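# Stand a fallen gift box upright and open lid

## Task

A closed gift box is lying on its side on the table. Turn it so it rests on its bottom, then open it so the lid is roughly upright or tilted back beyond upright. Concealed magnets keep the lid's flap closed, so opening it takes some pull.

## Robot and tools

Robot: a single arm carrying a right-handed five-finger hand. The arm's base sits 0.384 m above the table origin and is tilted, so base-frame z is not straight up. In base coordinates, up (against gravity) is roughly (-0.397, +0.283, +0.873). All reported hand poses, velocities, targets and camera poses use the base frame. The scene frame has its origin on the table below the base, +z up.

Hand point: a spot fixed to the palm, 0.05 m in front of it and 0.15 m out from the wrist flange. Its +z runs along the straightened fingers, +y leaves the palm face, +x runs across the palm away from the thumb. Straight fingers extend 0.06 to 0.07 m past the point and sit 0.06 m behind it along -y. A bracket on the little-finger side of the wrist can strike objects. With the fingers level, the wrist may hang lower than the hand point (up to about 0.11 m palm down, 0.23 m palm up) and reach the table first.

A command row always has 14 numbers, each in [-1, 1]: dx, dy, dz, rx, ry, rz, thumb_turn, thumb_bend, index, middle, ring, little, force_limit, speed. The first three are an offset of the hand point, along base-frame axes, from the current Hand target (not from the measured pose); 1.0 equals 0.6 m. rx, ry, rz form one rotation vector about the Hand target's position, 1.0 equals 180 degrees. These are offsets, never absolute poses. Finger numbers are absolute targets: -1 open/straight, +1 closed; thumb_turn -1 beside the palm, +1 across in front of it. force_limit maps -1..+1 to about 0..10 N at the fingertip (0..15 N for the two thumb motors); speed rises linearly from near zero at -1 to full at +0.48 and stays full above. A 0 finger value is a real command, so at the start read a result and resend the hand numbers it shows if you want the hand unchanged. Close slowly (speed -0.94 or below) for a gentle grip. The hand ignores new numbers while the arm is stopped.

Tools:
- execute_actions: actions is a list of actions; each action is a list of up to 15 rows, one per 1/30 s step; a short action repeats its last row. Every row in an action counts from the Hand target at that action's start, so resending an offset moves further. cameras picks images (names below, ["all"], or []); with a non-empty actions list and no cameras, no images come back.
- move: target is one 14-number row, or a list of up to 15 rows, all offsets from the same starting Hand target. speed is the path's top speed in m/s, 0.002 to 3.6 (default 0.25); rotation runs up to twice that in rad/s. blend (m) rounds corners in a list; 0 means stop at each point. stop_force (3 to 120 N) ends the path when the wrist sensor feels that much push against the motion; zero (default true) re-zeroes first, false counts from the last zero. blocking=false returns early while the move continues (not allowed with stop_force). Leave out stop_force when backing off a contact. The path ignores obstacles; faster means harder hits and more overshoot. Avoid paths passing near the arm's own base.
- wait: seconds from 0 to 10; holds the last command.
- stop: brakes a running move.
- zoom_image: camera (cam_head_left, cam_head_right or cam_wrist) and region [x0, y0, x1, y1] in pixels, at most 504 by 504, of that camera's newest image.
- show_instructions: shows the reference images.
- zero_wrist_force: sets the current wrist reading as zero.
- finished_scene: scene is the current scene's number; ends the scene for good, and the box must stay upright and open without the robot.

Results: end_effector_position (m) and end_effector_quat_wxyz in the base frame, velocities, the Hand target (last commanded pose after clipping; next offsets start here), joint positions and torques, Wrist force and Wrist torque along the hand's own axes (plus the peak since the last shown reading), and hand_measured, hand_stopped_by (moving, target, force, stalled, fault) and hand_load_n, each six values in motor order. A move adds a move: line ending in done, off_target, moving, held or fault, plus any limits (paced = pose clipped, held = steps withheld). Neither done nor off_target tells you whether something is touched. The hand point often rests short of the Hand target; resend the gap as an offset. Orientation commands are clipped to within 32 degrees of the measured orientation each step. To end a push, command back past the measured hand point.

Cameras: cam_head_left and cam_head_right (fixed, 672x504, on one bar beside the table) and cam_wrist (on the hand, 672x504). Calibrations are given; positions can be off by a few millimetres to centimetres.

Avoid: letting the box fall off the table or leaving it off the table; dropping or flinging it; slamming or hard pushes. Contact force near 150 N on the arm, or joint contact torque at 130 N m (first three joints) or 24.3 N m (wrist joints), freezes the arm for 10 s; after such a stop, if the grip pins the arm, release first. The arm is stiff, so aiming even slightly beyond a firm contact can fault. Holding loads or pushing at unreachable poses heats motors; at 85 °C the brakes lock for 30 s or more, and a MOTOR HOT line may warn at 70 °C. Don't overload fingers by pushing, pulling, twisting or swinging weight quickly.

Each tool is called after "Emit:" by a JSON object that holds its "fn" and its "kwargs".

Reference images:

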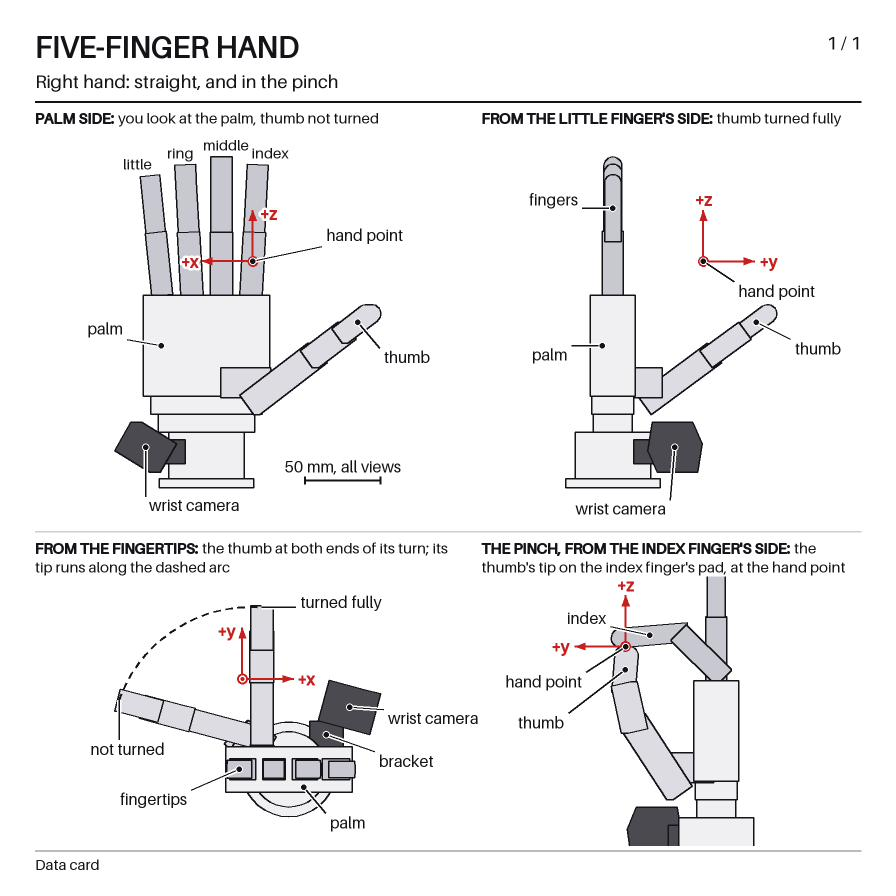

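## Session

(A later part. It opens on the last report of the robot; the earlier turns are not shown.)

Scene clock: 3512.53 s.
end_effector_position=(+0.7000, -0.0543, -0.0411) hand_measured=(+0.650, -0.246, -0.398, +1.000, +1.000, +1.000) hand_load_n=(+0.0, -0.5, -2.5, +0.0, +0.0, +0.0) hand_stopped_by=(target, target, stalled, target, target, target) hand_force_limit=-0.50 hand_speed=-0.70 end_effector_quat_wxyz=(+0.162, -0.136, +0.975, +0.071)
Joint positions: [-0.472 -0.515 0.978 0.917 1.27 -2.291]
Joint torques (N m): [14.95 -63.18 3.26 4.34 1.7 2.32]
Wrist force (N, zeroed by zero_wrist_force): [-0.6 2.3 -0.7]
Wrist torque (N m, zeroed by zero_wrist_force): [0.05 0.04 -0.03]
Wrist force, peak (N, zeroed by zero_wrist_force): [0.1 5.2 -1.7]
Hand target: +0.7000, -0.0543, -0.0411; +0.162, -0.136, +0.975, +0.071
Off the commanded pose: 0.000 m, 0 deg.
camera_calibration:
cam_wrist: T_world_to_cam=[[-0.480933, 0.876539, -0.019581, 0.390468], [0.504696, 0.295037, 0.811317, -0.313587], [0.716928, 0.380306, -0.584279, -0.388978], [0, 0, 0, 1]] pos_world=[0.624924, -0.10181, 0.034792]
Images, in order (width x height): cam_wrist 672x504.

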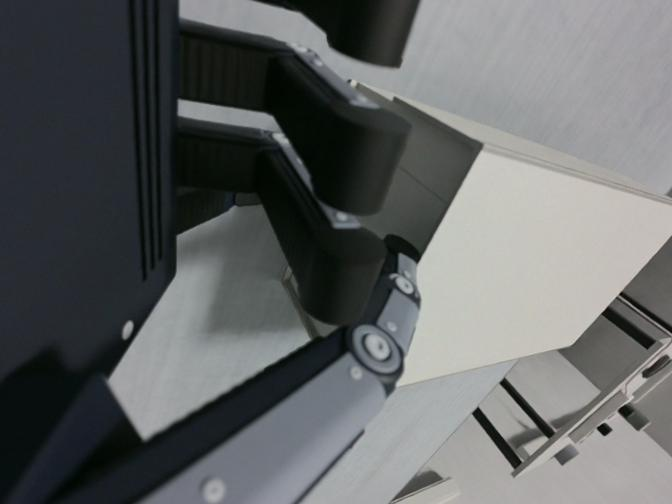

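Emit:
{"fn": "execute_actions", "kwargs": {"actions": [[[0.00033,-0.00024,-0.00073,0,0,0,0.65,-0.245,-0.405,1,1,1,-0.5,-0.7]],[[0.0002,-0.00155,0.0006,0,0,0,0.65,-0.245,-0.405,1,1,1,-0.5,-0.7]]], "cameras": ["cam_wrist"]}}

Emit:
{"fn": "execute_actions", "kwargs": {"actions": [[[0.0002,-0.00155,0.0006,0,0,0,0.65,-0.245,-0.405,1,1,1,-0.5,-0.7]]], "cameras": ["cam_wrist"]}}

Scene clock: 3556.90 s.
end_effector_position=(+0.7004, -0.0554, -0.0412) hand_measured=(+0.650, -0.246, -0.396, +1.000, +1.000, +1.000) hand_load_n=(+0.0, +0.0, -6.0, +0.0, +0.0, +0.0) hand_stopped_by=(target, target, stalled, target, target, target) hand_force_limit=-0.50 hand_speed=-0.70 end_effector_quat_wxyz=(+0.162, -0.136, +0.975, +0.071)
Joint positions: [-0.474 -0.513 0.975 0.919 1.27 -2.292]
Joint torques (N m): [2.2 -38.1 -23.15 3.86 -1.93 -2.48]
Wrist force (N, zeroed by zero_wrist_force): [0.2 5.4 -2.0]
Wrist torque (N m, zeroed by zero_wrist_force): [0.09 0.03 0.04]
Wrist force, peak (N, zeroed by zero_wrist_force): [-0.1 5.6 -2.0]
Hand target: +0.7004, -0.0554, -0.0412; +0.162, -0.136, +0.975, +0.071
Off the commanded pose: 0.000 m, 0 deg.
camera_calibration:
cam_wrist: T_world_to_cam=[[-0.48095, 0.876532, -0.0194589, 0.391583], [0.504718, 0.294949, 0.811335, -0.313437], [0.716901, 0.380391, -0.584257, -0.38875], [0, 0, 0, 1]] pos_world=[0.625225, -0.10291, 0.034792]
Images, in order (width x height): cam_wrist 672x504.

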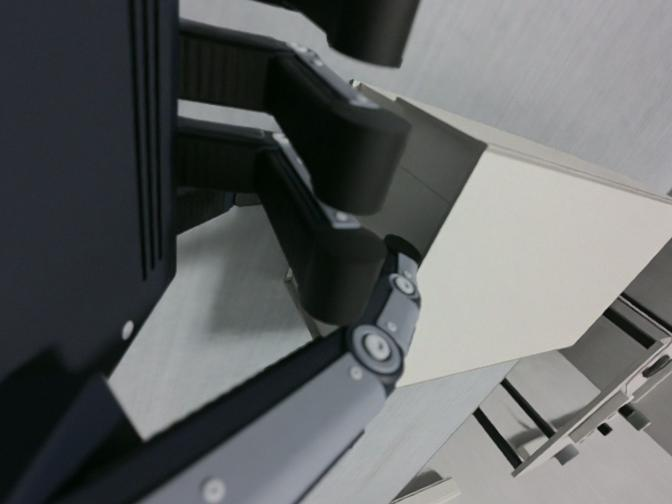

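Scene clock: 3557.60 s.
end_effector_position=(+0.7005, -0.0563, -0.0409) hand_measured=(+0.650, -0.246, -0.396, +1.000, +1.000, +1.000) hand_load_n=(+0.0, +0.0, -6.0, +0.5, +0.0, +0.0) hand_stopped_by=(target, target, stalled, target, target, target) hand_force_limit=-0.50 hand_speed=-0.70 end_effector_quat_wxyz=(+0.162, -0.136, +0.975, +0.071)
Joint positions: [-0.475 -0.513 0.973 0.921 1.269 -2.294]
Joint torques (N m): [1.98 -38.18 -23.24 3.83 -2.09 -2.49]
Wrist force (N, zeroed by zero_wrist_force): [-0.2 5.3 -2.0]
Wrist torque (N m, zeroed by zero_wrist_force): [0.07 0.07 0.02]
Wrist force, peak (N, zeroed by zero_wrist_force): [0.4 5.6 -1.9]
Hand target: +0.7005, -0.0563, -0.0409; +0.162, -0.136, +0.975, +0.071
Off the commanded pose: 0.000 m, 0 deg.
camera_calibration:
cam_wrist: T_world_to_cam=[[-0.48095, 0.876532, -0.0194589, 0.392426], [0.504718, 0.294949, 0.811335, -0.313465], [0.716901, 0.380391, -0.584257, -0.388304], [0, 0, 0, 1]] pos_world=[0.625325, -0.10381, 0.035092]
Images, in order (width x height): cam_wrist 672x504.

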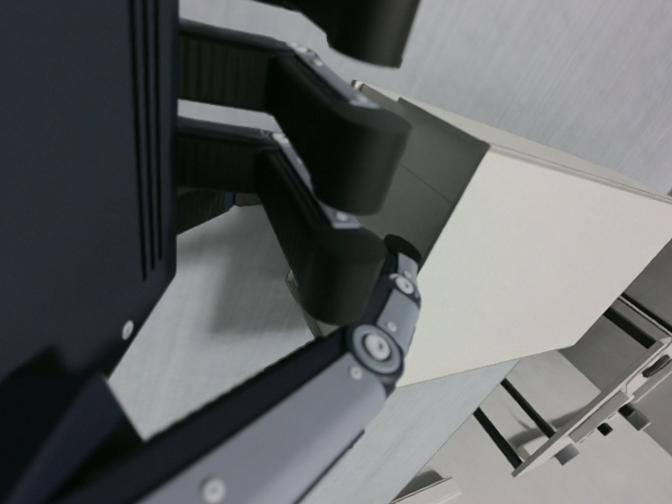

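Emit:
{"fn": "execute_actions", "kwargs": {"actions": [[[-0.00066,0.00047,0.00145,0,0,0,0.65,-0.2,-0.35,1,1,1,-0.5,-0.7]],[[0.0008,-0.0062,0.0024,0,0,0,0.65,-0.1,-0.31,1,1,1,-0.5,-0.7]],[[0.00066,-0.00047,-0.00145,0,0,0,0.65,-0.1,-0.31,1,1,1,-0.5,-0.7]],[[0.00298,-0.00213,-0.00655,0,0,0,0.65,-0.1,-0.31,1,1,1,-0.5,-0.7]]]}}

Emit:
{"fn": "execute_actions", "kwargs": {"actions": [[[0.00033,-0.00024,-0.00073,0,0,0,0.65,-0.1,-0.31,1,1,1,-0.5,-0.7]]]}}

Emit:
{"fn": "execute_actions", "kwargs": {"actions": [[[0.00033,-0.00024,-0.00073,0,0,0,0.65,-0.1,-0.31,1,1,1,-0.5,-0.7]]]}}

Scene clock: 3609.83 s.
end_effector_position=(+0.7027, -0.0613, -0.0433) hand_measured=(+0.650, -0.100, -0.310, +1.000, +1.000, +1.000) hand_load_n=(+0.0, +0.0, +0.0, +0.0, +0.0, +0.0) hand_stopped_by=(target, target, target, target, target, target) hand_force_limit=-0.50 hand_speed=-0.70 end_effector_quat_wxyz=(+0.162, -0.136, +0.975, +0.071)
Joint positions: [-0.48 -0.5 0.955 0.928 1.268 -2.299]
Joint torques (N m): [3.08 -38.8 -23.14 1.35 -3.01 -2.65]
Wrist force (N, zeroed by zero_wrist_force): [-0.3 0.6 0.1]
Wrist torque (N m, zeroed by zero_wrist_force): [0.06 0.06 -0.01]
Wrist force, peak (N, zeroed by zero_wrist_force): [0.1 5.6 -2.3]
Hand target: +0.7027, -0.0613, -0.0433; +0.162, -0.136, +0.975, +0.071
Off the commanded pose: 0.000 m, 0 deg.

Scene clock: 3610.53 s.
end_effector_position=(+0.7029, -0.0614, -0.0438) hand_measured=(+0.650, -0.100, -0.310, +1.000, +1.000, +1.000) hand_load_n=(+0.0, +0.0, +0.0, +0.0, +0.0, +0.0) hand_stopped_by=(target, target, target, target, target, target) hand_force_limit=-0.50 hand_speed=-0.70 end_effector_quat_wxyz=(+0.162, -0.136, +0.975, +0.071)
Joint positions: [-0.48 -0.499 0.954 0.928 1.268 -2.299]
Joint torques (N m): [3.4 -39.72 -22.13 2.79 -2.97 -2.59]
Wrist force (N, zeroed by zero_wrist_force): [-0.2 0.4 0.0]
Wrist torque (N m, zeroed by zero_wrist_force): [0.05 0.05 -0.02]
Wrist force, peak (N, zeroed by zero_wrist_force): [-0.1 0.7 0.1]
Hand target: +0.7029, -0.0614, -0.0438; +0.162, -0.136, +0.975, +0.071
Off the commanded pose: 0.000 m, 0 deg.

Scene clock: 3611.23 s.
end_effector_position=(+0.7031, -0.0616, -0.0442) hand_measured=(+0.650, -0.100, -0.310, +1.000, +1.000, +1.000) hand_load_n=(+0.0, +0.0, -1.5, +0.0, +0.0, +0.0) hand_stopped_by=(target, target, target, target, target, target) hand_force_limit=-0.50 hand_speed=-0.70 end_effector_quat_wxyz=(+0.162, -0.136, +0.975, +0.071)
Joint positions: [-0.48 -0.498 0.953 0.928 1.268 -2.299]
Joint torques (N m): [3.87 -38.32 -22.13 4.56 -2.82 -2.76]
Wrist force (N, zeroed by zero_wrist_force): [0.2 0.6 -1.3]
Wrist torque (N m, zeroed by zero_wrist_force): [0.05 0.04 0.00]
Wrist force, peak (N, zeroed by zero_wrist_force): [0.1 0.9 -1.6]
Hand target: +0.7031, -0.0616, -0.0442; +0.162, -0.136, +0.975, +0.071
Off the commanded pose: 0.000 m, 0 deg.

Emit:
{"fn": "execute_actions", "kwargs": {"actions": [[[-0.00265,0.00189,0.00582,0,0,0,0.65,-0.1,-0.31,1,1,1,-0.5,-0.7]],[[-0.0012,0.0093,-0.0036,0,0,0,0.65,-0.1,-0.31,1,1,1,-0.5,-0.7]]], "cameras": ["cam_wrist"]}}

Emit:
{"fn": "execute_actions", "kwargs": {"actions": [[[-0.0002,0.00155,-0.0006,0,0,0,0.65,-0.1,-0.31,1,1,1,-0.5,-0.7]]], "cameras": ["cam_wrist"]}}

Emit:
{"fn": "execute_actions", "kwargs": {"actions": [[[-0.0002,0.00155,-0.0006,0,0,0,0.65,-0.1,-0.31,1,1,1,-0.5,-0.7]]], "cameras": ["cam_wrist"]}}

Emit:
{"fn": "execute_actions", "kwargs": {"actions": [[[-0.0002,0.00155,-0.0006,0,0,0,0.65,-0.1,-0.31,1,1,1,-0.5,-0.7]]], "cameras": ["cam_wrist"]}}

Scene clock: 3626.20 s.
end_effector_position=(+0.7008, -0.0549, -0.0429) hand_measured=(+0.650, -0.100, -0.310, +1.000, +1.000, +1.000) hand_load_n=(-0.5, +0.0, +0.0, +0.0, +0.0, +0.0) hand_stopped_by=(target, target, target, target, target, target) hand_force_limit=-0.50 hand_speed=-0.70 end_effector_quat_wxyz=(+0.162, -0.136, +0.975, +0.071)
Joint positions: [-0.473 -0.51 0.974 0.917 1.27 -2.291]
Joint torques (N m): [15.74 -63.7 3.43 1.05 1.63 2.31]
Wrist force (N, zeroed by zero_wrist_force): [-0.2 0.7 -0.1]
Wrist torque (N m, zeroed by zero_wrist_force): [0.08 0.05 -0.09]
Wrist force, peak (N, zeroed by zero_wrist_force): [0.3 0.9 -1.7]
Hand target: +0.7008, -0.0549, -0.0429; +0.162, -0.136, +0.975, +0.071
Off the commanded pose: 0.000 m, 0 deg.
camera_calibration:
cam_wrist: T_world_to_cam=[[-0.48095, 0.876532, -0.0194589, 0.39144], [0.504718, 0.294949, 0.811335, -0.312428], [0.716901, 0.380391, -0.584257, -0.390254], [0, 0, 0, 1]] pos_world=[0.625725, -0.10251, 0.033092]
Images, in order (width x height): cam_wrist 672x504.

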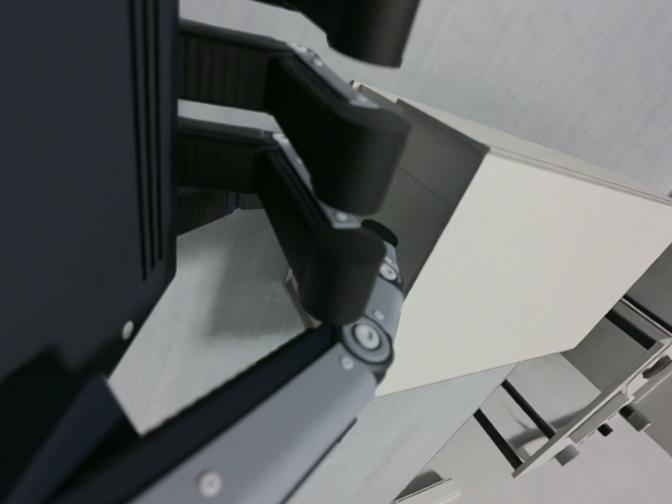

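Scene clock: 3626.90 s.
end_effector_position=(+0.7007, -0.0539, -0.0432) hand_measured=(+0.650, -0.100, -0.310, +1.000, +1.000, +1.000) hand_load_n=(+0.0, +0.0, +0.0, +0.0, +0.0, +0.0) hand_stopped_by=(target, target, target, target, target, target) hand_force_limit=-0.50 hand_speed=-0.70 end_effector_quat_wxyz=(+0.162, -0.136, +0.975, +0.071)
Joint positions: [-0.471 -0.511 0.976 0.915 1.27 -2.29]
Joint torques (N m): [15.93 -63.24 3.12 1.23 1.54 2.16]
Wrist force (N, zeroed by zero_wrist_force): [-0.1 0.4 0.2]
Wrist torque (N m, zeroed by zero_wrist_force): [0.04 0.03 -0.10]
Wrist force, peak (N, zeroed by zero_wrist_force): [0.0 0.7 0.1]
Hand target: +0.7007, -0.0539, -0.0432; +0.162, -0.136, +0.975, +0.071
Off the commanded pose: 0.000 m, 0 deg.
camera_calibration:
cam_wrist: T_world_to_cam=[[-0.48095, 0.876532, -0.0194589, 0.390459], [0.504718, 0.294949, 0.811335, -0.312297], [0.716901, 0.380391, -0.584257, -0.390725], [0, 0, 0, 1]] pos_world=[0.625525, -0.10151, 0.032692]
Images, in order (width x height): cam_wrist 672x504.

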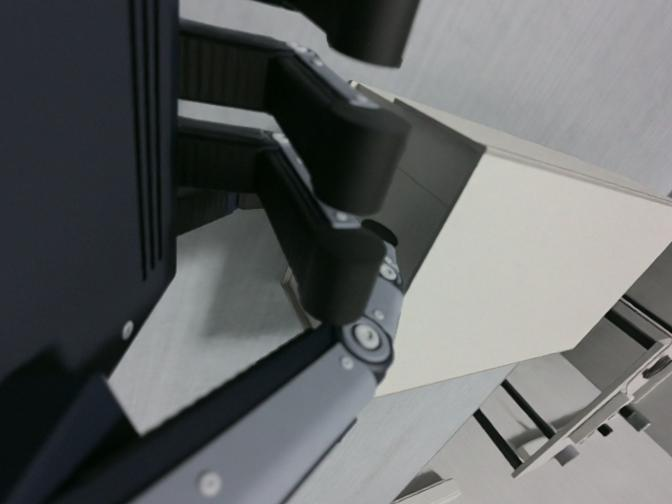

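Scene clock: 3627.60 s.
end_effector_position=(+0.7006, -0.0530, -0.0436) hand_measured=(+0.650, -0.100, -0.310, +1.000, +1.000, +1.000) hand_load_n=(+0.5, +0.0, +0.0, +0.0, +0.0, +0.0) hand_stopped_by=(target, target, target, target, target, target) hand_force_limit=-0.50 hand_speed=-0.70 end_effector_quat_wxyz=(+0.162, -0.136, +0.975, +0.071)
Joint positions: [-0.47 -0.511 0.978 0.913 1.27 -2.289]
Joint torques (N m): [15.65 -63.92 4.24 1.23 1.57 2.21]
Wrist force (N, zeroed by zero_wrist_force): [-0.3 -0.2 -0.1]
Wrist torque (N m, zeroed by zero_wrist_force): [0.00 0.07 -0.12]
Wrist force, peak (N, zeroed by zero_wrist_force): [0.0 0.5 -0.3]
Hand target: +0.7006, -0.0530, -0.0436; +0.162, -0.136, +0.975, +0.071
Off the commanded pose: 0.000 m, 0 deg.
camera_calibration:
cam_wrist: T_world_to_cam=[[-0.48095, 0.876532, -0.0194589, 0.389617], [0.504718, 0.294949, 0.811335, -0.312269], [0.716901, 0.380391, -0.584257, -0.391171], [0, 0, 0, 1]] pos_world=[0.625425, -0.10061, 0.032392]
Images, in order (width x height): cam_wrist 672x504.

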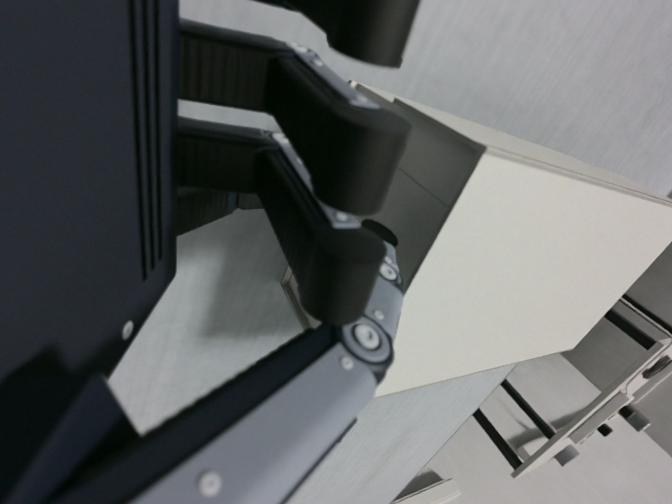

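Scene clock: 3628.30 s.
end_effector_position=(+0.7005, -0.0521, -0.0440) hand_measured=(+0.650, -0.100, -0.310, +1.000, +1.000, +1.000) hand_load_n=(+0.0, +0.0, +0.0, +0.0, +0.0, +0.0) hand_stopped_by=(target, target, target, target, target, target) hand_force_limit=-0.50 hand_speed=-0.70 end_effector_quat_wxyz=(+0.162, -0.136, +0.975, +0.071)
Joint positions: [-0.469 -0.512 0.98 0.911 1.27 -2.288]
Joint torques (N m): [16.73 -62.44 3.8 1.04 1.46 2.21]
Wrist force (N, zeroed by zero_wrist_force): [0.0 -0.1 0.0]
Wrist torque (N m, zeroed by zero_wrist_force): [0.01 0.02 -0.09]
Wrist force, peak (N, zeroed by zero_wrist_force): [-0.4 -0.1 -0.2]
Hand target: +0.7005, -0.0521, -0.0440; +0.162, -0.136, +0.975, +0.071
Off the commanded pose: 0.000 m, 0 deg.
camera_calibration:
cam_wrist: T_world_to_cam=[[-0.48095, 0.876532, -0.0194589, 0.388684], [0.504718, 0.294949, 0.811335, -0.312189], [0.716901, 0.380391, -0.584257, -0.391713], [0, 0, 0, 1]] pos_world=[0.625325, -0.0996104, 0.031992]
Images, in order (width x height): cam_wrist 672x504.

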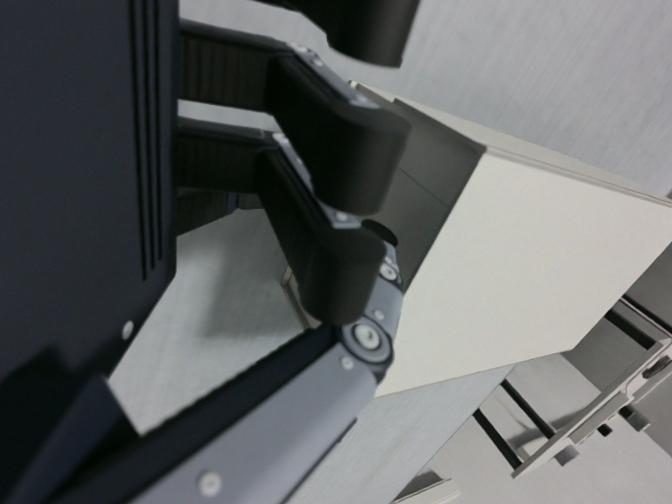

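Emit:
{"fn": "execute_actions", "kwargs": {"actions": [[[0.00079,-0.00057,-0.00175,0,0,0,0.65,-0.1,-0.31,1,1,1,-0.5,-0.7]]]}}

Emit:
{"fn": "execute_actions", "kwargs": {"actions": [[[0.0002,-0.00014,-0.00044,0,0,0,0.65,-0.1,-0.31,1,1,1,-0.5,-0.7]]]}}

Emit:
{"fn": "execute_actions", "kwargs": {"actions": [[[0.0002,-0.00014,-0.00044,0,0,0,0.65,-0.1,-0.31,1,1,1,-0.5,-0.7]]]}}

Emit:
{"fn": "execute_actions", "kwargs": {"actions": [[[0.0002,-0.00014,-0.00044,0,0,0,0.65,-0.1,-0.31,1,1,1,-0.5,-0.7]]]}}

Scene clock: 3642.53 s.
end_effector_position=(+0.7009, -0.0524, -0.0450) hand_measured=(+0.650, -0.100, -0.310, +1.000, +1.000, +1.000) hand_load_n=(+0.5, +0.0, +0.0, +0.0, +0.0, +0.0) hand_stopped_by=(target, target, target, target, target, target) hand_force_limit=-0.50 hand_speed=-0.70 end_effector_quat_wxyz=(+0.162, -0.136, +0.975, +0.071)
Joint positions: [-0.469 -0.509 0.977 0.911 1.27 -2.288]
Joint torques (N m): [3.72 -39.03 -22.07 1.55 0.24 -2.39]
Wrist force (N, zeroed by zero_wrist_force): [-0.1 0.3 0.0]
Wrist torque (N m, zeroed by zero_wrist_force): [0.02 0.03 -0.10]
Wrist force, peak (N, zeroed by zero_wrist_force): [0.1 0.2 -0.6]
Hand target: +0.7009, -0.0524, -0.0450; +0.162, -0.136, +0.975, +0.071
Off the commanded pose: 0.000 m, 0 deg.

Scene clock: 3643.23 s.
end_effector_position=(+0.7011, -0.0525, -0.0453) hand_measured=(+0.650, -0.100, -0.310, +1.000, +1.000, +1.000) hand_load_n=(-0.5, +0.0, +0.0, +0.0, +0.0, +0.0) hand_stopped_by=(target, target, target, target, target, target) hand_force_limit=-0.50 hand_speed=-0.70 end_effector_quat_wxyz=(+0.162, -0.136, +0.975, +0.071)
Joint positions: [-0.469 -0.508 0.977 0.911 1.27 -2.288]
Joint torques (N m): [3.66 -39.23 -22.32 1.9 -1.83 -2.32]
Wrist force (N, zeroed by zero_wrist_force): [0.1 0.3 -0.2]
Wrist torque (N m, zeroed by zero_wrist_force): [0.03 0.01 -0.08]
Wrist force, peak (N, zeroed by zero_wrist_force): [0.0 0.5 -0.1]
Hand target: +0.7011, -0.0525, -0.0453; +0.162, -0.136, +0.975, +0.071
Off the commanded pose: 0.000 m, 0 deg.

Scene clock: 3643.93 s.
end_effector_position=(+0.7012, -0.0526, -0.0455) hand_measured=(+0.650, -0.100, -0.310, +1.000, +1.000, +1.000) hand_load_n=(+0.0, +0.0, +0.0, +0.0, +0.0, +0.0) hand_stopped_by=(target, target, target, target, target, target) hand_force_limit=-0.50 hand_speed=-0.70 end_effector_quat_wxyz=(+0.162, -0.136, +0.975, +0.071)
Joint positions: [-0.469 -0.508 0.976 0.911 1.27 -2.288]
Joint torques (N m): [4.42 -39.3 -22.79 1.59 -3.13 -2.36]
Wrist force (N, zeroed by zero_wrist_force): [-0.1 0.4 -0.1]
Wrist torque (N m, zeroed by zero_wrist_force): [0.05 0.05 -0.09]
Wrist force, peak (N, zeroed by zero_wrist_force): [-0.2 0.6 -0.1]
Hand target: +0.7012, -0.0526, -0.0455; +0.162, -0.136, +0.975, +0.071
Off the commanded pose: 0.000 m, 0 deg.

Scene clock: 3644.63 s.
end_effector_position=(+0.7013, -0.0527, -0.0458) hand_measured=(+0.650, -0.100, -0.310, +1.000, +1.000, +1.000) hand_load_n=(+0.0, +0.0, +0.0, +0.0, +0.0, +0.0) hand_stopped_by=(target, target, target, target, target, target) hand_force_limit=-0.50 hand_speed=-0.70 end_effector_quat_wxyz=(+0.162, -0.136, +0.975, +0.071)
Joint positions: [-0.469 -0.507 0.975 0.911 1.27 -2.288]
Joint torques (N m): [3.83 -39.72 -22.01 1.26 -2.93 -2.43]
Wrist force (N, zeroed by zero_wrist_force): [-0.2 0.4 -0.2]
Wrist torque (N m, zeroed by zero_wrist_force): [0.05 0.05 -0.09]
Wrist force, peak (N, zeroed by zero_wrist_force): [0.0 0.6 -0.1]
Hand target: +0.7013, -0.0527, -0.0458; +0.162, -0.136, +0.975, +0.071
Off the commanded pose: 0.000 m, 0 deg.

Emit:
{"fn": "execute_actions", "kwargs": {"actions": [[[0.00033,-0.00024,-0.00073,0,0,0,0.65,-0.1,-0.31,1,1,1,-0.5,-0.7]]]}}

Emit:
{"fn": "execute_actions", "kwargs": {"actions": [[[0.00033,-0.00024,-0.00073,0,0,0,0.65,-0.1,-0.31,1,1,1,-0.5,-0.7]]]}}

Emit:
{"fn": "execute_actions", "kwargs": {"actions": [[[0.00033,-0.00024,-0.00073,0,0,0,0.65,-0.1,-0.31,1,1,1,-0.5,-0.7]]], "cameras": ["cam_wrist"]}}

Scene clock: 3654.23 s.
end_effector_position=(+0.7015, -0.0528, -0.0462) hand_measured=(+0.650, -0.100, -0.310, +1.000, +1.000, +1.000) hand_load_n=(+0.0, +0.0, +0.0, +0.0, +0.5, +0.0) hand_stopped_by=(target, target, target, target, target, target) hand_force_limit=-0.50 hand_speed=-0.70 end_effector_quat_wxyz=(+0.162, -0.136, +0.975, +0.071)
Joint positions: [-0.469 -0.506 0.974 0.911 1.27 -2.288]
Joint torques (N m): [4.28 -38.85 -22.2 1.33 -2.97 -2.27]
Wrist force (N, zeroed by zero_wrist_force): [0.0 0.3 0.1]
Wrist torque (N m, zeroed by zero_wrist_force): [0.02 0.01 -0.08]
Wrist force, peak (N, zeroed by zero_wrist_force): [0.0 0.9 0.0]
Hand target: +0.7015, -0.0528, -0.0462; +0.162, -0.136, +0.975, +0.071
Off the commanded pose: 0.000 m, 0 deg.

Scene clock: 3654.93 s.
end_effector_position=(+0.7017, -0.0530, -0.0467) hand_measured=(+0.650, -0.100, -0.310, +1.000, +1.000, +1.000) hand_load_n=(+0.0, +0.0, +0.0, +0.0, +0.0, +0.0) hand_stopped_by=(target, target, target, target, target, target) hand_force_limit=-0.50 hand_speed=-0.70 end_effector_quat_wxyz=(+0.162, -0.136, +0.975, +0.071)
Joint positions: [-0.469 -0.505 0.973 0.911 1.27 -2.288]
Joint torques (N m): [3.3 -38.49 -22.13 1.22 -2.97 -2.43]
Wrist force (N, zeroed by zero_wrist_force): [0.0 0.5 -0.2]
Wrist torque (N m, zeroed by zero_wrist_force): [0.07 0.02 -0.08]
Wrist force, peak (N, zeroed by zero_wrist_force): [0.0 0.8 -0.1]
Hand target: +0.7017, -0.0530, -0.0467; +0.162, -0.136, +0.975, +0.071
Off the commanded pose: 0.000 m, 0 deg.

Scene clock: 3655.63 s.
end_effector_position=(+0.7019, -0.0531, -0.0471) hand_measured=(+0.650, -0.100, -0.310, +1.000, +1.000, +1.000) hand_load_n=(+0.0, +0.0, -1.5, +0.0, +0.0, +0.0) hand_stopped_by=(target, target, target, target, target, target) hand_force_limit=-0.50 hand_speed=-0.70 end_effector_quat_wxyz=(+0.162, -0.136, +0.975, +0.071)
Joint positions: [-0.469 -0.504 0.972 0.911 1.27 -2.288]
Joint torques (N m): [3.57 -38.89 -22.04 1.18 -2.74 -2.25]
Wrist force (N, zeroed by zero_wrist_force): [0.1 1.0 -1.3]
Wrist torque (N m, zeroed by zero_wrist_force): [0.07 0.03 -0.07]
Wrist force, peak (N, zeroed by zero_wrist_force): [0.0 1.1 -1.3]
Hand target: +0.7019, -0.0531, -0.0471; +0.162, -0.136, +0.975, +0.071
Off the commanded pose: 0.000 m, 0 deg.
camera_calibration:
cam_wrist: T_world_to_cam=[[-0.48095, 0.876532, -0.0194589, 0.390261], [0.504718, 0.294949, 0.811335, -0.310056], [0.716901, 0.380391, -0.584257, -0.39411], [0, 0, 0, 1]] pos_world=[0.626725, -0.10071, 0.028892]
Images, in order (width x height): cam_wrist 672x504.

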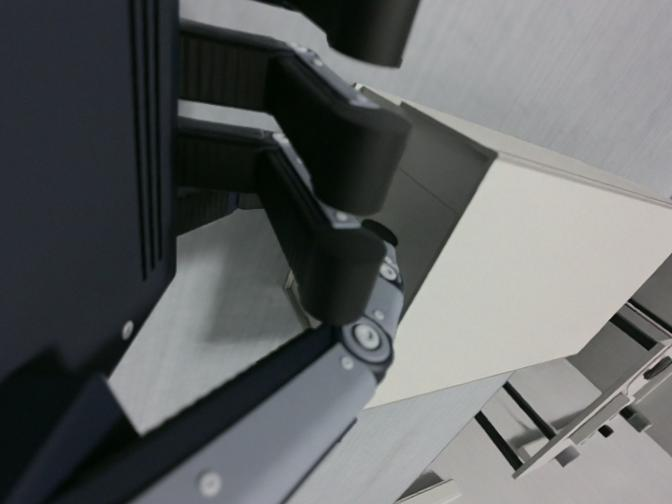

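Emit:
{"fn": "zoom_image", "kwargs": {"camera": "cam_wrist", "region": [240, 60, 420, 340]}}

Scaled by 1.800 from the camera's 672x504 image, which has a finer 960x720 frame.

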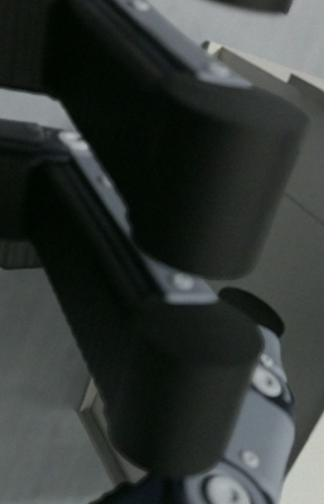

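Emit:
{"fn": "execute_actions", "kwargs": {"actions": [[[-0.00033,0.00024,0.00073,0,0,0,0.65,0.3,-0.31,1,1,1,-0.5,0]],[[0,0,0,0,0,0,0.65,0.3,-0.31,1,1,1,-0.5,0]]], "cameras": ["cam_wrist"]}}

Emit:
{"fn": "execute_actions", "kwargs": {"actions": [[[-0.0002,0.00155,-0.0006,0,0,0,0.65,0.3,-0.31,1,1,1,-0.5,0]],[[-0.0002,0.00155,-0.0006,0,0,0,0.65,0.3,-0.31,1,1,1,-0.5,0]]], "cameras": ["cam_wrist"]}}

Emit:
{"fn": "execute_actions", "kwargs": {"actions": [[[-0.0002,0.00155,-0.0006,0,0,0,0.65,0.3,-0.31,1,1,1,-0.5,0]],[[-0.0002,0.00155,-0.0006,0,0,0,0.65,0.3,-0.31,1,1,1,-0.5,0]]], "cameras": ["cam_wrist"]}}

Scene clock: 3695.63 s.
end_effector_position=(+0.7017, -0.0530, -0.0467) hand_measured=(+0.650, +0.296, -0.310, +1.000, +1.000, +1.000) hand_load_n=(+2.0, +4.0, +0.0, +0.0, +0.0, +0.5) hand_stopped_by=(target, force, target, target, target, target) hand_force_limit=-0.50 hand_speed=0.00 end_effector_quat_wxyz=(+0.162, -0.136, +0.975, +0.071)
Joint positions: [-0.469 -0.505 0.973 0.911 1.27 -2.288]
Joint torques (N m): [15.9 -62.87 3.38 4.04 -0.52 2.1]
Wrist force (N, zeroed by zero_wrist_force): [0.0 0.4 0.1]
Wrist torque (N m, zeroed by zero_wrist_force): [0.03 0.01 -0.08]
Wrist force, peak (N, zeroed by zero_wrist_force): [0.3 1.1 -1.4]
Hand target: +0.7017, -0.0530, -0.0467; +0.162, -0.136, +0.975, +0.071
Off the commanded pose: 0.000 m, 0 deg.
camera_calibration:
cam_wrist: T_world_to_cam=[[-0.480975, 0.876517, -0.0194983, 0.390013], [0.504694, 0.294991, 0.811335, -0.310319], [0.716901, 0.380391, -0.584257, -0.393809], [0, 0, 0, 1]] pos_world=[0.626524, -0.10051, 0.029292]
Images, in order (width x height): cam_wrist 672x504.

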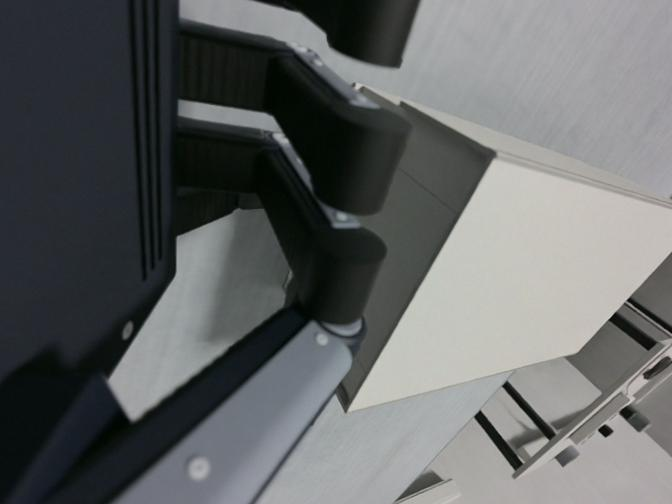

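Scene clock: 3696.83 s.
end_effector_position=(+0.7015, -0.0511, -0.0474) hand_measured=(+0.650, +0.296, -0.310, +1.000, +1.000, +1.000) hand_load_n=(+2.0, +4.0, +0.5, +0.0, +0.0, +0.0) hand_stopped_by=(target, force, target, target, target, target) hand_force_limit=-0.50 hand_speed=0.00 end_effector_quat_wxyz=(+0.162, -0.136, +0.975, +0.071)
Joint positions: [-0.467 -0.506 0.977 0.907 1.271 -2.285]
Joint torques (N m): [16.74 -63.12 3.47 1.22 1.55 2.23]
Wrist force (N, zeroed by zero_wrist_force): [-0.1 -0.2 -0.1]
Wrist torque (N m, zeroed by zero_wrist_force): [0.01 0.04 -0.09]
Wrist force, peak (N, zeroed by zero_wrist_force): [-0.3 0.4 0.2]
Hand target: +0.7015, -0.0511, -0.0474; +0.162, -0.136, +0.975, +0.071
Off the commanded pose: 0.000 m, 0 deg.
camera_calibration:
cam_wrist: T_world_to_cam=[[-0.48095, 0.876532, -0.0194589, 0.38831], [0.504718, 0.294949, 0.811335, -0.3102], [0.716901, 0.380391, -0.584257, -0.394759], [0, 0, 0, 1]] pos_world=[0.626325, -0.0987104, 0.028592]
Images, in order (width x height): cam_wrist 672x504.

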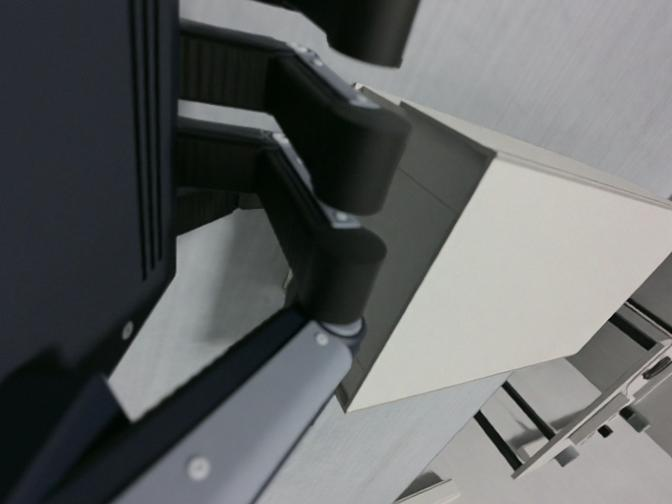

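Scene clock: 3698.03 s.
end_effector_position=(+0.7012, -0.0493, -0.0481) hand_measured=(+0.650, +0.296, -0.310, +1.000, +1.000, +1.000) hand_load_n=(+2.0, +4.0, +0.0, +0.0, +0.0, +0.0) hand_stopped_by=(target, force, target, target, target, target) hand_force_limit=-0.50 hand_speed=0.00 end_effector_quat_wxyz=(+0.162, -0.136, +0.975, +0.071)
Joint positions: [-0.464 -0.507 0.981 0.904 1.271 -2.283]
Joint torques (N m): [15.75 -62.51 4.34 1.04 1.54 2.17]
Wrist force (N, zeroed by zero_wrist_force): [0.2 0.1 0.0]
Wrist torque (N m, zeroed by zero_wrist_force): [0.03 0.00 -0.07]
Wrist force, peak (N, zeroed by zero_wrist_force): [-0.4 0.2 -0.1]
Hand target: +0.7012, -0.0492, -0.0481; +0.162, -0.136, +0.975, +0.071
Off the commanded pose: 0.000 m, 0 deg.
camera_calibration:
cam_wrist: T_world_to_cam=[[-0.48095, 0.876532, -0.0194589, 0.386535], [0.504718, 0.294949, 0.811335, -0.310092], [0.716901, 0.380391, -0.584257, -0.395747], [0, 0, 0, 1]] pos_world=[0.626125, -0.0968104, 0.027892]
Images, in order (width x height): cam_wrist 672x504.

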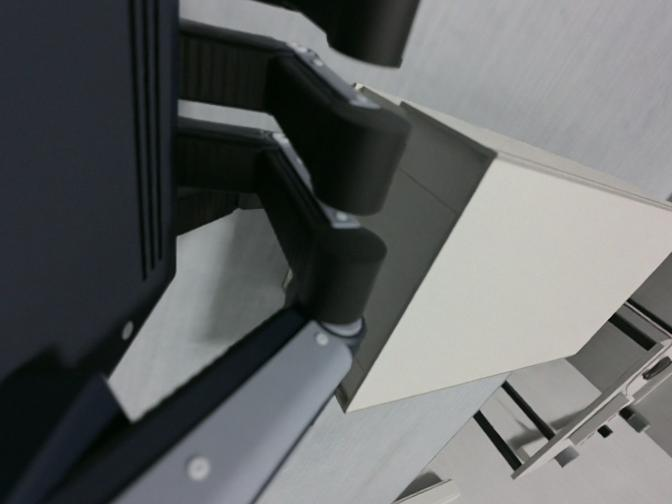

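Emit:
{"fn": "move", "kwargs": {"target": [-0.0037,-0.00858,0.01638,-0.04449,-0.012,-0.01633,0.65,-0.12,-0.38,1,1,1,-0.5,0], "speed": 0.03, "cameras": ["cam_wrist"]}}

Scene clock: 3832.00 s.
end_effector_position=(+0.6990, -0.0544, -0.0383) hand_measured=(+0.650, -0.120, -0.350, +1.000, +1.000, +1.000) hand_load_n=(+0.0, +0.0, +0.0, +0.0, +0.0, +0.0) hand_stopped_by=(target, target, stalled, target, target, target) hand_force_limit=-0.50 hand_speed=0.00 end_effector_quat_wxyz=(+0.172, -0.123, +0.977, -0.004)
Joint positions: [-0.43 -0.605 1.096 0.779 1.398 -2.225]
Joint torques (N m): [16.79 -60.92 3.93 0.94 1.91 2.19]
Wrist force (N, zeroed by zero_wrist_force): [0.0 0.8 0.2]
Wrist torque (N m, zeroed by zero_wrist_force): [0.11 0.00 -0.05]
Wrist force, peak (N, zeroed by zero_wrist_force): [2.2 10.0 -8.3]
Hand target: +0.6990, -0.0544, -0.0383; +0.172, -0.123, +0.977, -0.004
Off the commanded pose: 0.000 m, 0 deg.
move: done
camera_calibration:
cam_wrist: T_world_to_cam=[[-0.432336, 0.887421, -0.159905, 0.351427], [0.492014, 0.380773, 0.782902, -0.302899], [0.755651, 0.259801, -0.601245, -0.420778], [0, 0, 0, 1]] pos_world=[0.618926, -0.0872099, 0.0403444]
Images, in order (width x height): cam_wrist 672x504.

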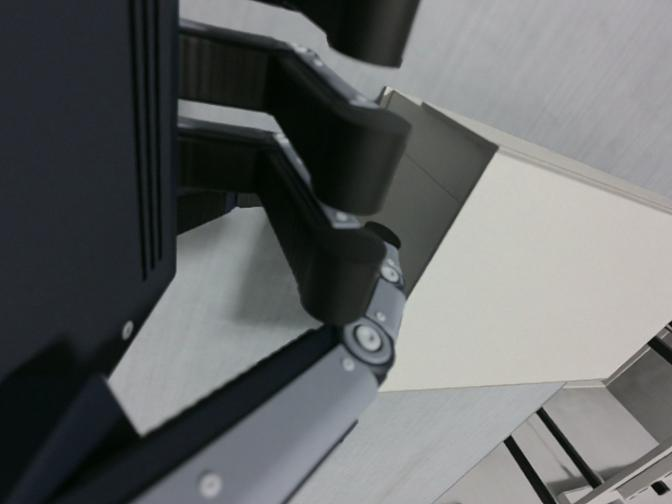

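Emit:
{"fn": "execute_actions", "kwargs": {"actions": [[[0,0,0,0,0,0,0.65,-0.12,-0.383,1,1,1,-0.5,-0.5]],[[0.00199,-0.00142,-0.00436,0,0,0,0.65,-0.12,-0.383,1,1,1,-0.5,-0.5]]]}}

Emit:
{"fn": "execute_actions", "kwargs": {"actions": [[[0.00033,-0.00024,-0.00073,0,0,0,0.65,-0.12,-0.383,1,1,1,-0.5,-0.5]]]}}

Emit:
{"fn": "execute_actions", "kwargs": {"actions": [[[0.00033,-0.00024,-0.00073,0,0,0,0.65,-0.12,-0.383,1,1,1,-0.5,-0.5]]]}}

Emit:
{"fn": "execute_actions", "kwargs": {"actions": [[[0.00033,-0.00024,-0.00073,0,0,0,0.65,-0.12,-0.383,1,1,1,-0.5,-0.5]]]}}

Scene clock: 3841.63 s.
end_effector_position=(+0.7002, -0.0552, -0.0409) hand_measured=(+0.650, -0.120, -0.384, +1.000, +1.000, +1.000) hand_load_n=(+0.0, -0.5, +0.0, +0.0, +0.0, +0.0) hand_stopped_by=(target, target, target, target, target, target) hand_force_limit=-0.50 hand_speed=-0.50 end_effector_quat_wxyz=(+0.172, -0.123, +0.977, -0.004)
Joint positions: [-0.43 -0.599 1.091 0.778 1.399 -2.225]
Joint torques (N m): [4.39 -38.58 -21.44 1.1 -2.83 -2.38]
Wrist force (N, zeroed by zero_wrist_force): [0.0 0.1 0.2]
Wrist torque (N m, zeroed by zero_wrist_force): [0.00 0.00 -0.06]
Wrist force, peak (N, zeroed by zero_wrist_force): [0.4 0.7 0.3]
Hand target: +0.7002, -0.0552, -0.0409; +0.172, -0.123, +0.977, -0.004
Off the commanded pose: 0.000 m, 0 deg.

Scene clock: 3842.33 s.
end_effector_position=(+0.7004, -0.0554, -0.0413) hand_measured=(+0.650, -0.120, -0.384, +1.000, +1.000, +1.000) hand_load_n=(+0.0, -0.5, -0.5, +0.0, +0.0, +0.0) hand_stopped_by=(target, target, target, target, target, target) hand_force_limit=-0.50 hand_speed=-0.50 end_effector_quat_wxyz=(+0.172, -0.123, +0.977, -0.004)
Joint positions: [-0.43 -0.598 1.09 0.778 1.399 -2.225]
Joint torques (N m): [4.5 -37.68 -21.65 0.89 -2.87 -2.48]
Wrist force (N, zeroed by zero_wrist_force): [0.1 0.3 -1.4]
Wrist torque (N m, zeroed by zero_wrist_force): [0.09 0.00 -0.05]
Wrist force, peak (N, zeroed by zero_wrist_force): [0.0 0.6 -1.4]
Hand target: +0.7004, -0.0554, -0.0413; +0.172, -0.123, +0.977, -0.004
Off the commanded pose: 0.000 m, 0 deg.

Scene clock: 3843.03 s.
end_effector_position=(+0.7006, -0.0555, -0.0418) hand_measured=(+0.650, -0.120, -0.384, +1.000, +1.000, +1.000) hand_load_n=(+0.0, +0.0, -4.0, +0.0, +0.0, +0.0) hand_stopped_by=(target, target, target, target, target, target) hand_force_limit=-0.50 hand_speed=-0.50 end_effector_quat_wxyz=(+0.172, -0.123, +0.977, -0.004)
Joint positions: [-0.43 -0.597 1.089 0.777 1.399 -2.225]
Joint torques (N m): [5.94 -35.31 -20.9 0.46 -2.83 -2.66]
Wrist force (N, zeroed by zero_wrist_force): [0.5 -1.3 -6.5]
Wrist torque (N m, zeroed by zero_wrist_force): [0.19 0.03 -0.06]
Wrist force, peak (N, zeroed by zero_wrist_force): [0.6 -1.5 -6.6]
Hand target: +0.7006, -0.0555, -0.0418; +0.172, -0.123, +0.977, -0.004
Off the commanded pose: 0.000 m, 0 deg.

Scene clock: 3843.73 s.
end_effector_position=(+0.7008, -0.0557, -0.0422) hand_measured=(+0.650, -0.120, -0.384, +1.000, +1.000, +1.000) hand_load_n=(+0.0, +0.0, -7.5, +0.0, +0.0, +0.0) hand_stopped_by=(target, target, target, target, target, target) hand_force_limit=-0.50 hand_speed=-0.50 end_effector_quat_wxyz=(+0.172, -0.123, +0.977, -0.004)
Joint positions: [-0.43 -0.596 1.088 0.777 1.399 -2.226]
Joint torques (N m): [7.6 -30.72 -18.88 -0.09 -3.15 -2.79]
Wrist force (N, zeroed by zero_wrist_force): [1.3 -4.0 -13.5]
Wrist torque (N m, zeroed by zero_wrist_force): [0.33 0.07 -0.04]
Wrist force, peak (N, zeroed by zero_wrist_force): [1.5 -4.1 -13.5]
Hand target: +0.7008, -0.0557, -0.0422; +0.172, -0.123, +0.977, -0.004
Off the commanded pose: 0.000 m, 0 deg.

Emit:
{"fn": "execute_actions", "kwargs": {"actions": [[[-0.00311,0.00222,0.00684,0,0,0,0.65,-0.12,-0.383,1,1,1,-0.5,-0.5]],[[-0.0012,0.0093,-0.0036,0,0,0,0.65,-0.12,-0.383,1,1,1,-0.5,-0.5]]], "cameras": ["cam_wrist"]}}

Emit:
{"fn": "execute_actions", "kwargs": {"actions": [[[-0.0004,0.0031,-0.0012,0,0,0,0.65,-0.12,-0.383,1,1,1,-0.5,-0.5]]], "cameras": ["cam_wrist"]}}

Emit:
{"fn": "execute_actions", "kwargs": {"actions": [[[-0.0004,0.0031,-0.0012,0,0,0,0.65,-0.12,-0.383,1,1,1,-0.5,-0.5]]], "cameras": ["cam_wrist"]}}

Scene clock: 3856.90 s.
end_effector_position=(+0.6982, -0.0488, -0.0403) hand_measured=(+0.650, -0.120, -0.384, +1.000, +1.000, +1.000) hand_load_n=(+0.5, +0.0, +0.5, +0.0, +0.0, +0.0) hand_stopped_by=(target, target, target, target, target, target) hand_force_limit=-0.50 hand_speed=-0.50 end_effector_quat_wxyz=(+0.172, -0.123, +0.977, -0.004)
Joint positions: [-0.422 -0.608 1.107 0.77 1.401 -2.217]
Joint torques (N m): [16.8 -62.66 4.08 0.97 1.82 2.15]
Wrist force (N, zeroed by zero_wrist_force): [-0.1 0.2 0.0]
Wrist torque (N m, zeroed by zero_wrist_force): [0.03 0.02 -0.07]
Wrist force, peak (N, zeroed by zero_wrist_force): [0.7 -4.0 -14.1]
Hand target: +0.6982, -0.0488, -0.0403; +0.172, -0.123, +0.977, -0.004
Off the commanded pose: 0.000 m, 0 deg.
camera_calibration:
cam_wrist: T_world_to_cam=[[-0.432236, 0.887399, -0.1603, 0.345668], [0.491945, 0.381027, 0.782821, -0.303122], [0.755753, 0.259504, -0.601245, -0.422884], [0, 0, 0, 1]] pos_world=[0.618125, -0.0815077, 0.0384442]
Images, in order (width x height): cam_wrist 672x504.

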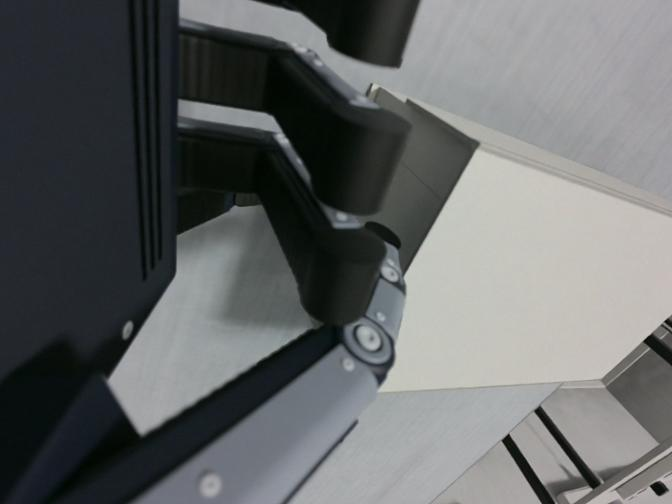

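Scene clock: 3857.60 s.
end_effector_position=(+0.6980, -0.0469, -0.0410) hand_measured=(+0.650, -0.120, -0.384, +1.000, +1.000, +1.000) hand_load_n=(+0.0, +0.0, +0.0, +0.0, +0.0, +0.0) hand_stopped_by=(target, target, target, target, target, target) hand_force_limit=-0.50 hand_speed=-0.50 end_effector_quat_wxyz=(+0.172, -0.123, +0.977, -0.004)
Joint positions: [-0.419 -0.609 1.11 0.767 1.402 -2.215]
Joint torques (N m): [16.93 -62.39 4.24 0.93 1.72 2.31]
Wrist force (N, zeroed by zero_wrist_force): [-0.1 0.3 0.2]
Wrist torque (N m, zeroed by zero_wrist_force): [0.04 0.00 -0.07]
Wrist force, peak (N, zeroed by zero_wrist_force): [0.0 0.7 0.0]
Hand target: +0.6980, -0.0469, -0.0410; +0.172, -0.123, +0.977, -0.004
Off the commanded pose: 0.000 m, 0 deg.
camera_calibration:
cam_wrist: T_world_to_cam=[[-0.432236, 0.887399, -0.1603, 0.343724], [0.491945, 0.381027, 0.782821, -0.303072], [0.755753, 0.259504, -0.601245, -0.423631], [0, 0, 0, 1]] pos_world=[0.617825, -0.0796077, 0.0376442]
Images, in order (width x height): cam_wrist 672x504.

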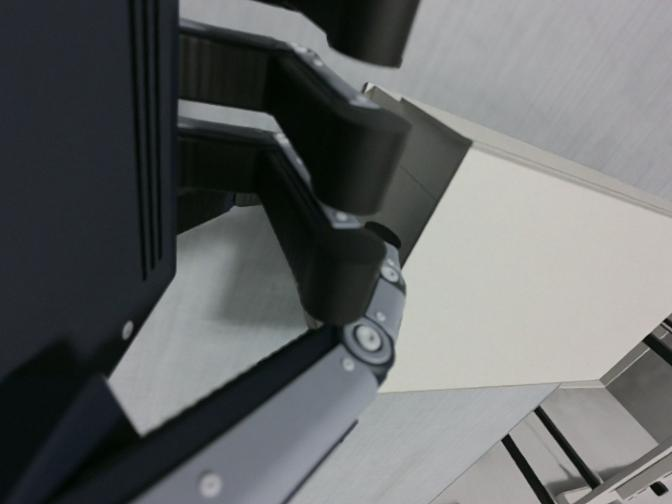

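Scene clock: 3858.30 s.
end_effector_position=(+0.6977, -0.0451, -0.0417) hand_measured=(+0.650, -0.120, -0.384, +1.000, +1.000, +1.000) hand_load_n=(+0.0, +0.0, +0.0, +0.0, +0.0, +0.0) hand_stopped_by=(target, target, target, target, target, target) hand_force_limit=-0.50 hand_speed=-0.50 end_effector_quat_wxyz=(+0.172, -0.123, +0.977, -0.004)
Joint positions: [-0.416 -0.609 1.113 0.764 1.403 -2.212]
Joint torques (N m): [17.15 -62.29 4.28 0.97 1.81 2.33]
Wrist force (N, zeroed by zero_wrist_force): [0.0 0.2 0.3]
Wrist torque (N m, zeroed by zero_wrist_force): [0.00 -0.01 -0.07]
Wrist force, peak (N, zeroed by zero_wrist_force): [-0.2 0.6 0.1]
Hand target: +0.6977, -0.0450, -0.0417; +0.172, -0.123, +0.977, -0.004
Off the commanded pose: 0.000 m, 0 deg.
camera_calibration:
cam_wrist: T_world_to_cam=[[-0.432236, 0.887399, -0.1603, 0.341928], [0.491945, 0.381027, 0.782821, -0.303112], [0.755753, 0.259504, -0.601245, -0.424368], [0, 0, 0, 1]] pos_world=[0.617625, -0.0778077, 0.0369442]
Images, in order (width x height): cam_wrist 672x504.

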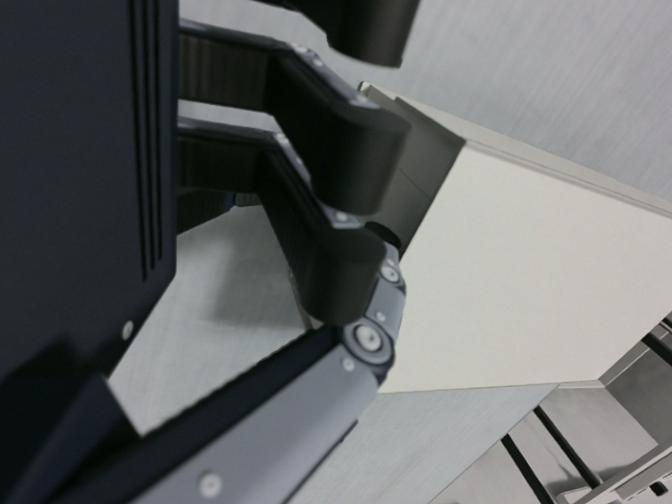

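Emit:
{"fn": "execute_actions", "kwargs": {"actions": [[[-0.0004,0.0031,-0.0012,0,0,0,0.65,-0.12,-0.383,1,1,1,-0.5,-0.5]]], "cameras": ["cam_wrist"]}}

Emit:
{"fn": "execute_actions", "kwargs": {"actions": [[[-0.0004,0.0031,-0.0012,0,0,0,0.65,-0.12,-0.383,1,1,1,-0.5,-0.5]]], "cameras": ["cam_wrist"]}}

Emit:
{"fn": "zoom_image", "kwargs": {"camera": "cam_wrist", "region": [320, 120, 520, 320]}}

Scene clock: 3864.37 s.
end_effector_position=(+0.6975, -0.0432, -0.0424) hand_measured=(+0.650, -0.120, -0.384, +1.000, +1.000, +1.000) hand_load_n=(+0.0, -0.5, +0.5, +0.0, +0.0, +0.0) hand_stopped_by=(target, target, target, target, target, target) hand_force_limit=-0.50 hand_speed=-0.50 end_effector_quat_wxyz=(+0.172, -0.123, +0.977, -0.004)
Joint positions: [-0.414 -0.61 1.116 0.761 1.404 -2.209]
Joint torques (N m): [16.48 -62.25 4.29 1.09 1.63 2.29]
Wrist force (N, zeroed by zero_wrist_force): [0.1 0.1 0.1]
Wrist torque (N m, zeroed by zero_wrist_force): [0.04 -0.02 -0.06]
Wrist force, peak (N, zeroed by zero_wrist_force): [0.0 0.7 0.2]
Hand target: +0.6975, -0.0432, -0.0424; +0.172, -0.123, +0.977, -0.004
Off the commanded pose: 0.000 m, 0 deg.
camera_calibration:
cam_wrist: T_world_to_cam=[[-0.432236, 0.887399, -0.1603, 0.34], [0.491945, 0.381027, 0.782821, -0.30314], [0.755753, 0.259504, -0.601245, -0.425055], [0, 0, 0, 1]] pos_world=[0.617325, -0.0759077, 0.0362442]
Images, in order (width x height): cam_wrist 672x504.

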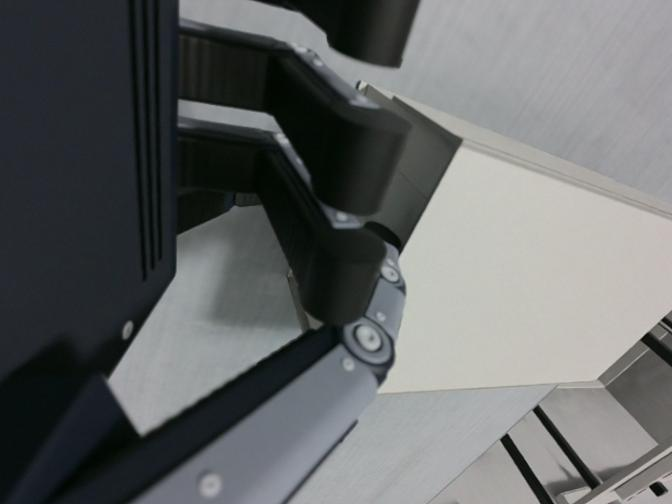

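Scene clock: 3865.07 s.
end_effector_position=(+0.6972, -0.0413, -0.0432) hand_measured=(+0.650, -0.120, -0.384, +1.000, +1.000, +1.000) hand_load_n=(+0.0, -0.5, +0.0, +0.0, +0.0, +0.0) hand_stopped_by=(target, target, target, target, target, target) hand_force_limit=-0.50 hand_speed=-0.50 end_effector_quat_wxyz=(+0.172, -0.123, +0.977, -0.004)
Joint positions: [-0.411 -0.61 1.119 0.758 1.404 -2.207]
Joint torques (N m): [17.47 -61.87 4.91 0.98 1.68 2.21]
Wrist force (N, zeroed by zero_wrist_force): [0.2 0.2 0.0]
Wrist torque (N m, zeroed by zero_wrist_force): [0.06 -0.02 -0.05]
Wrist force, peak (N, zeroed by zero_wrist_force): [-0.3 -0.4 -0.2]
Hand target: +0.6972, -0.0413, -0.0432; +0.172, -0.123, +0.977, -0.004
Off the commanded pose: 0.000 m, 0 deg.
camera_calibration:
cam_wrist: T_world_to_cam=[[-0.432236, 0.887399, -0.1603, 0.338204], [0.491945, 0.381027, 0.782821, -0.30318], [0.755753, 0.259504, -0.601245, -0.425792], [0, 0, 0, 1]] pos_world=[0.617125, -0.0741077, 0.0355442]
Images, in order (width x height): cam_wrist 672x504.

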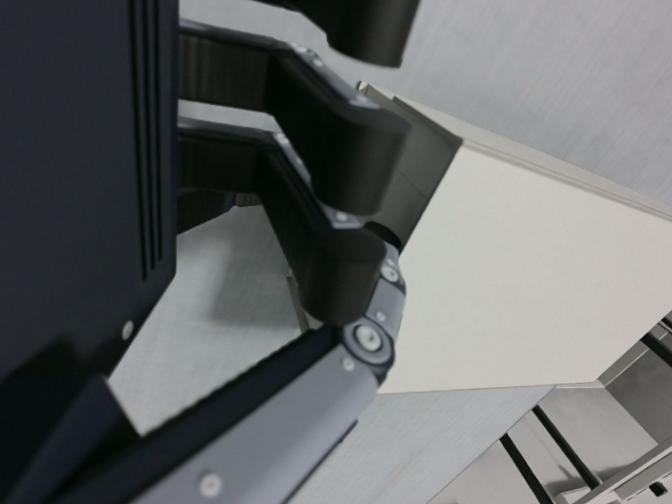

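Scaled by 2.520 from the camera's 672x504 image, which has a finer 960x720 frame.

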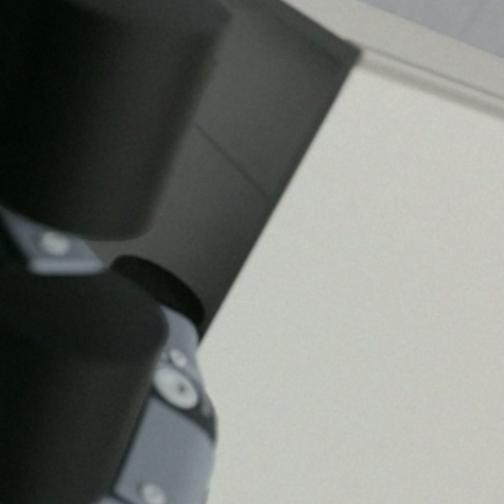

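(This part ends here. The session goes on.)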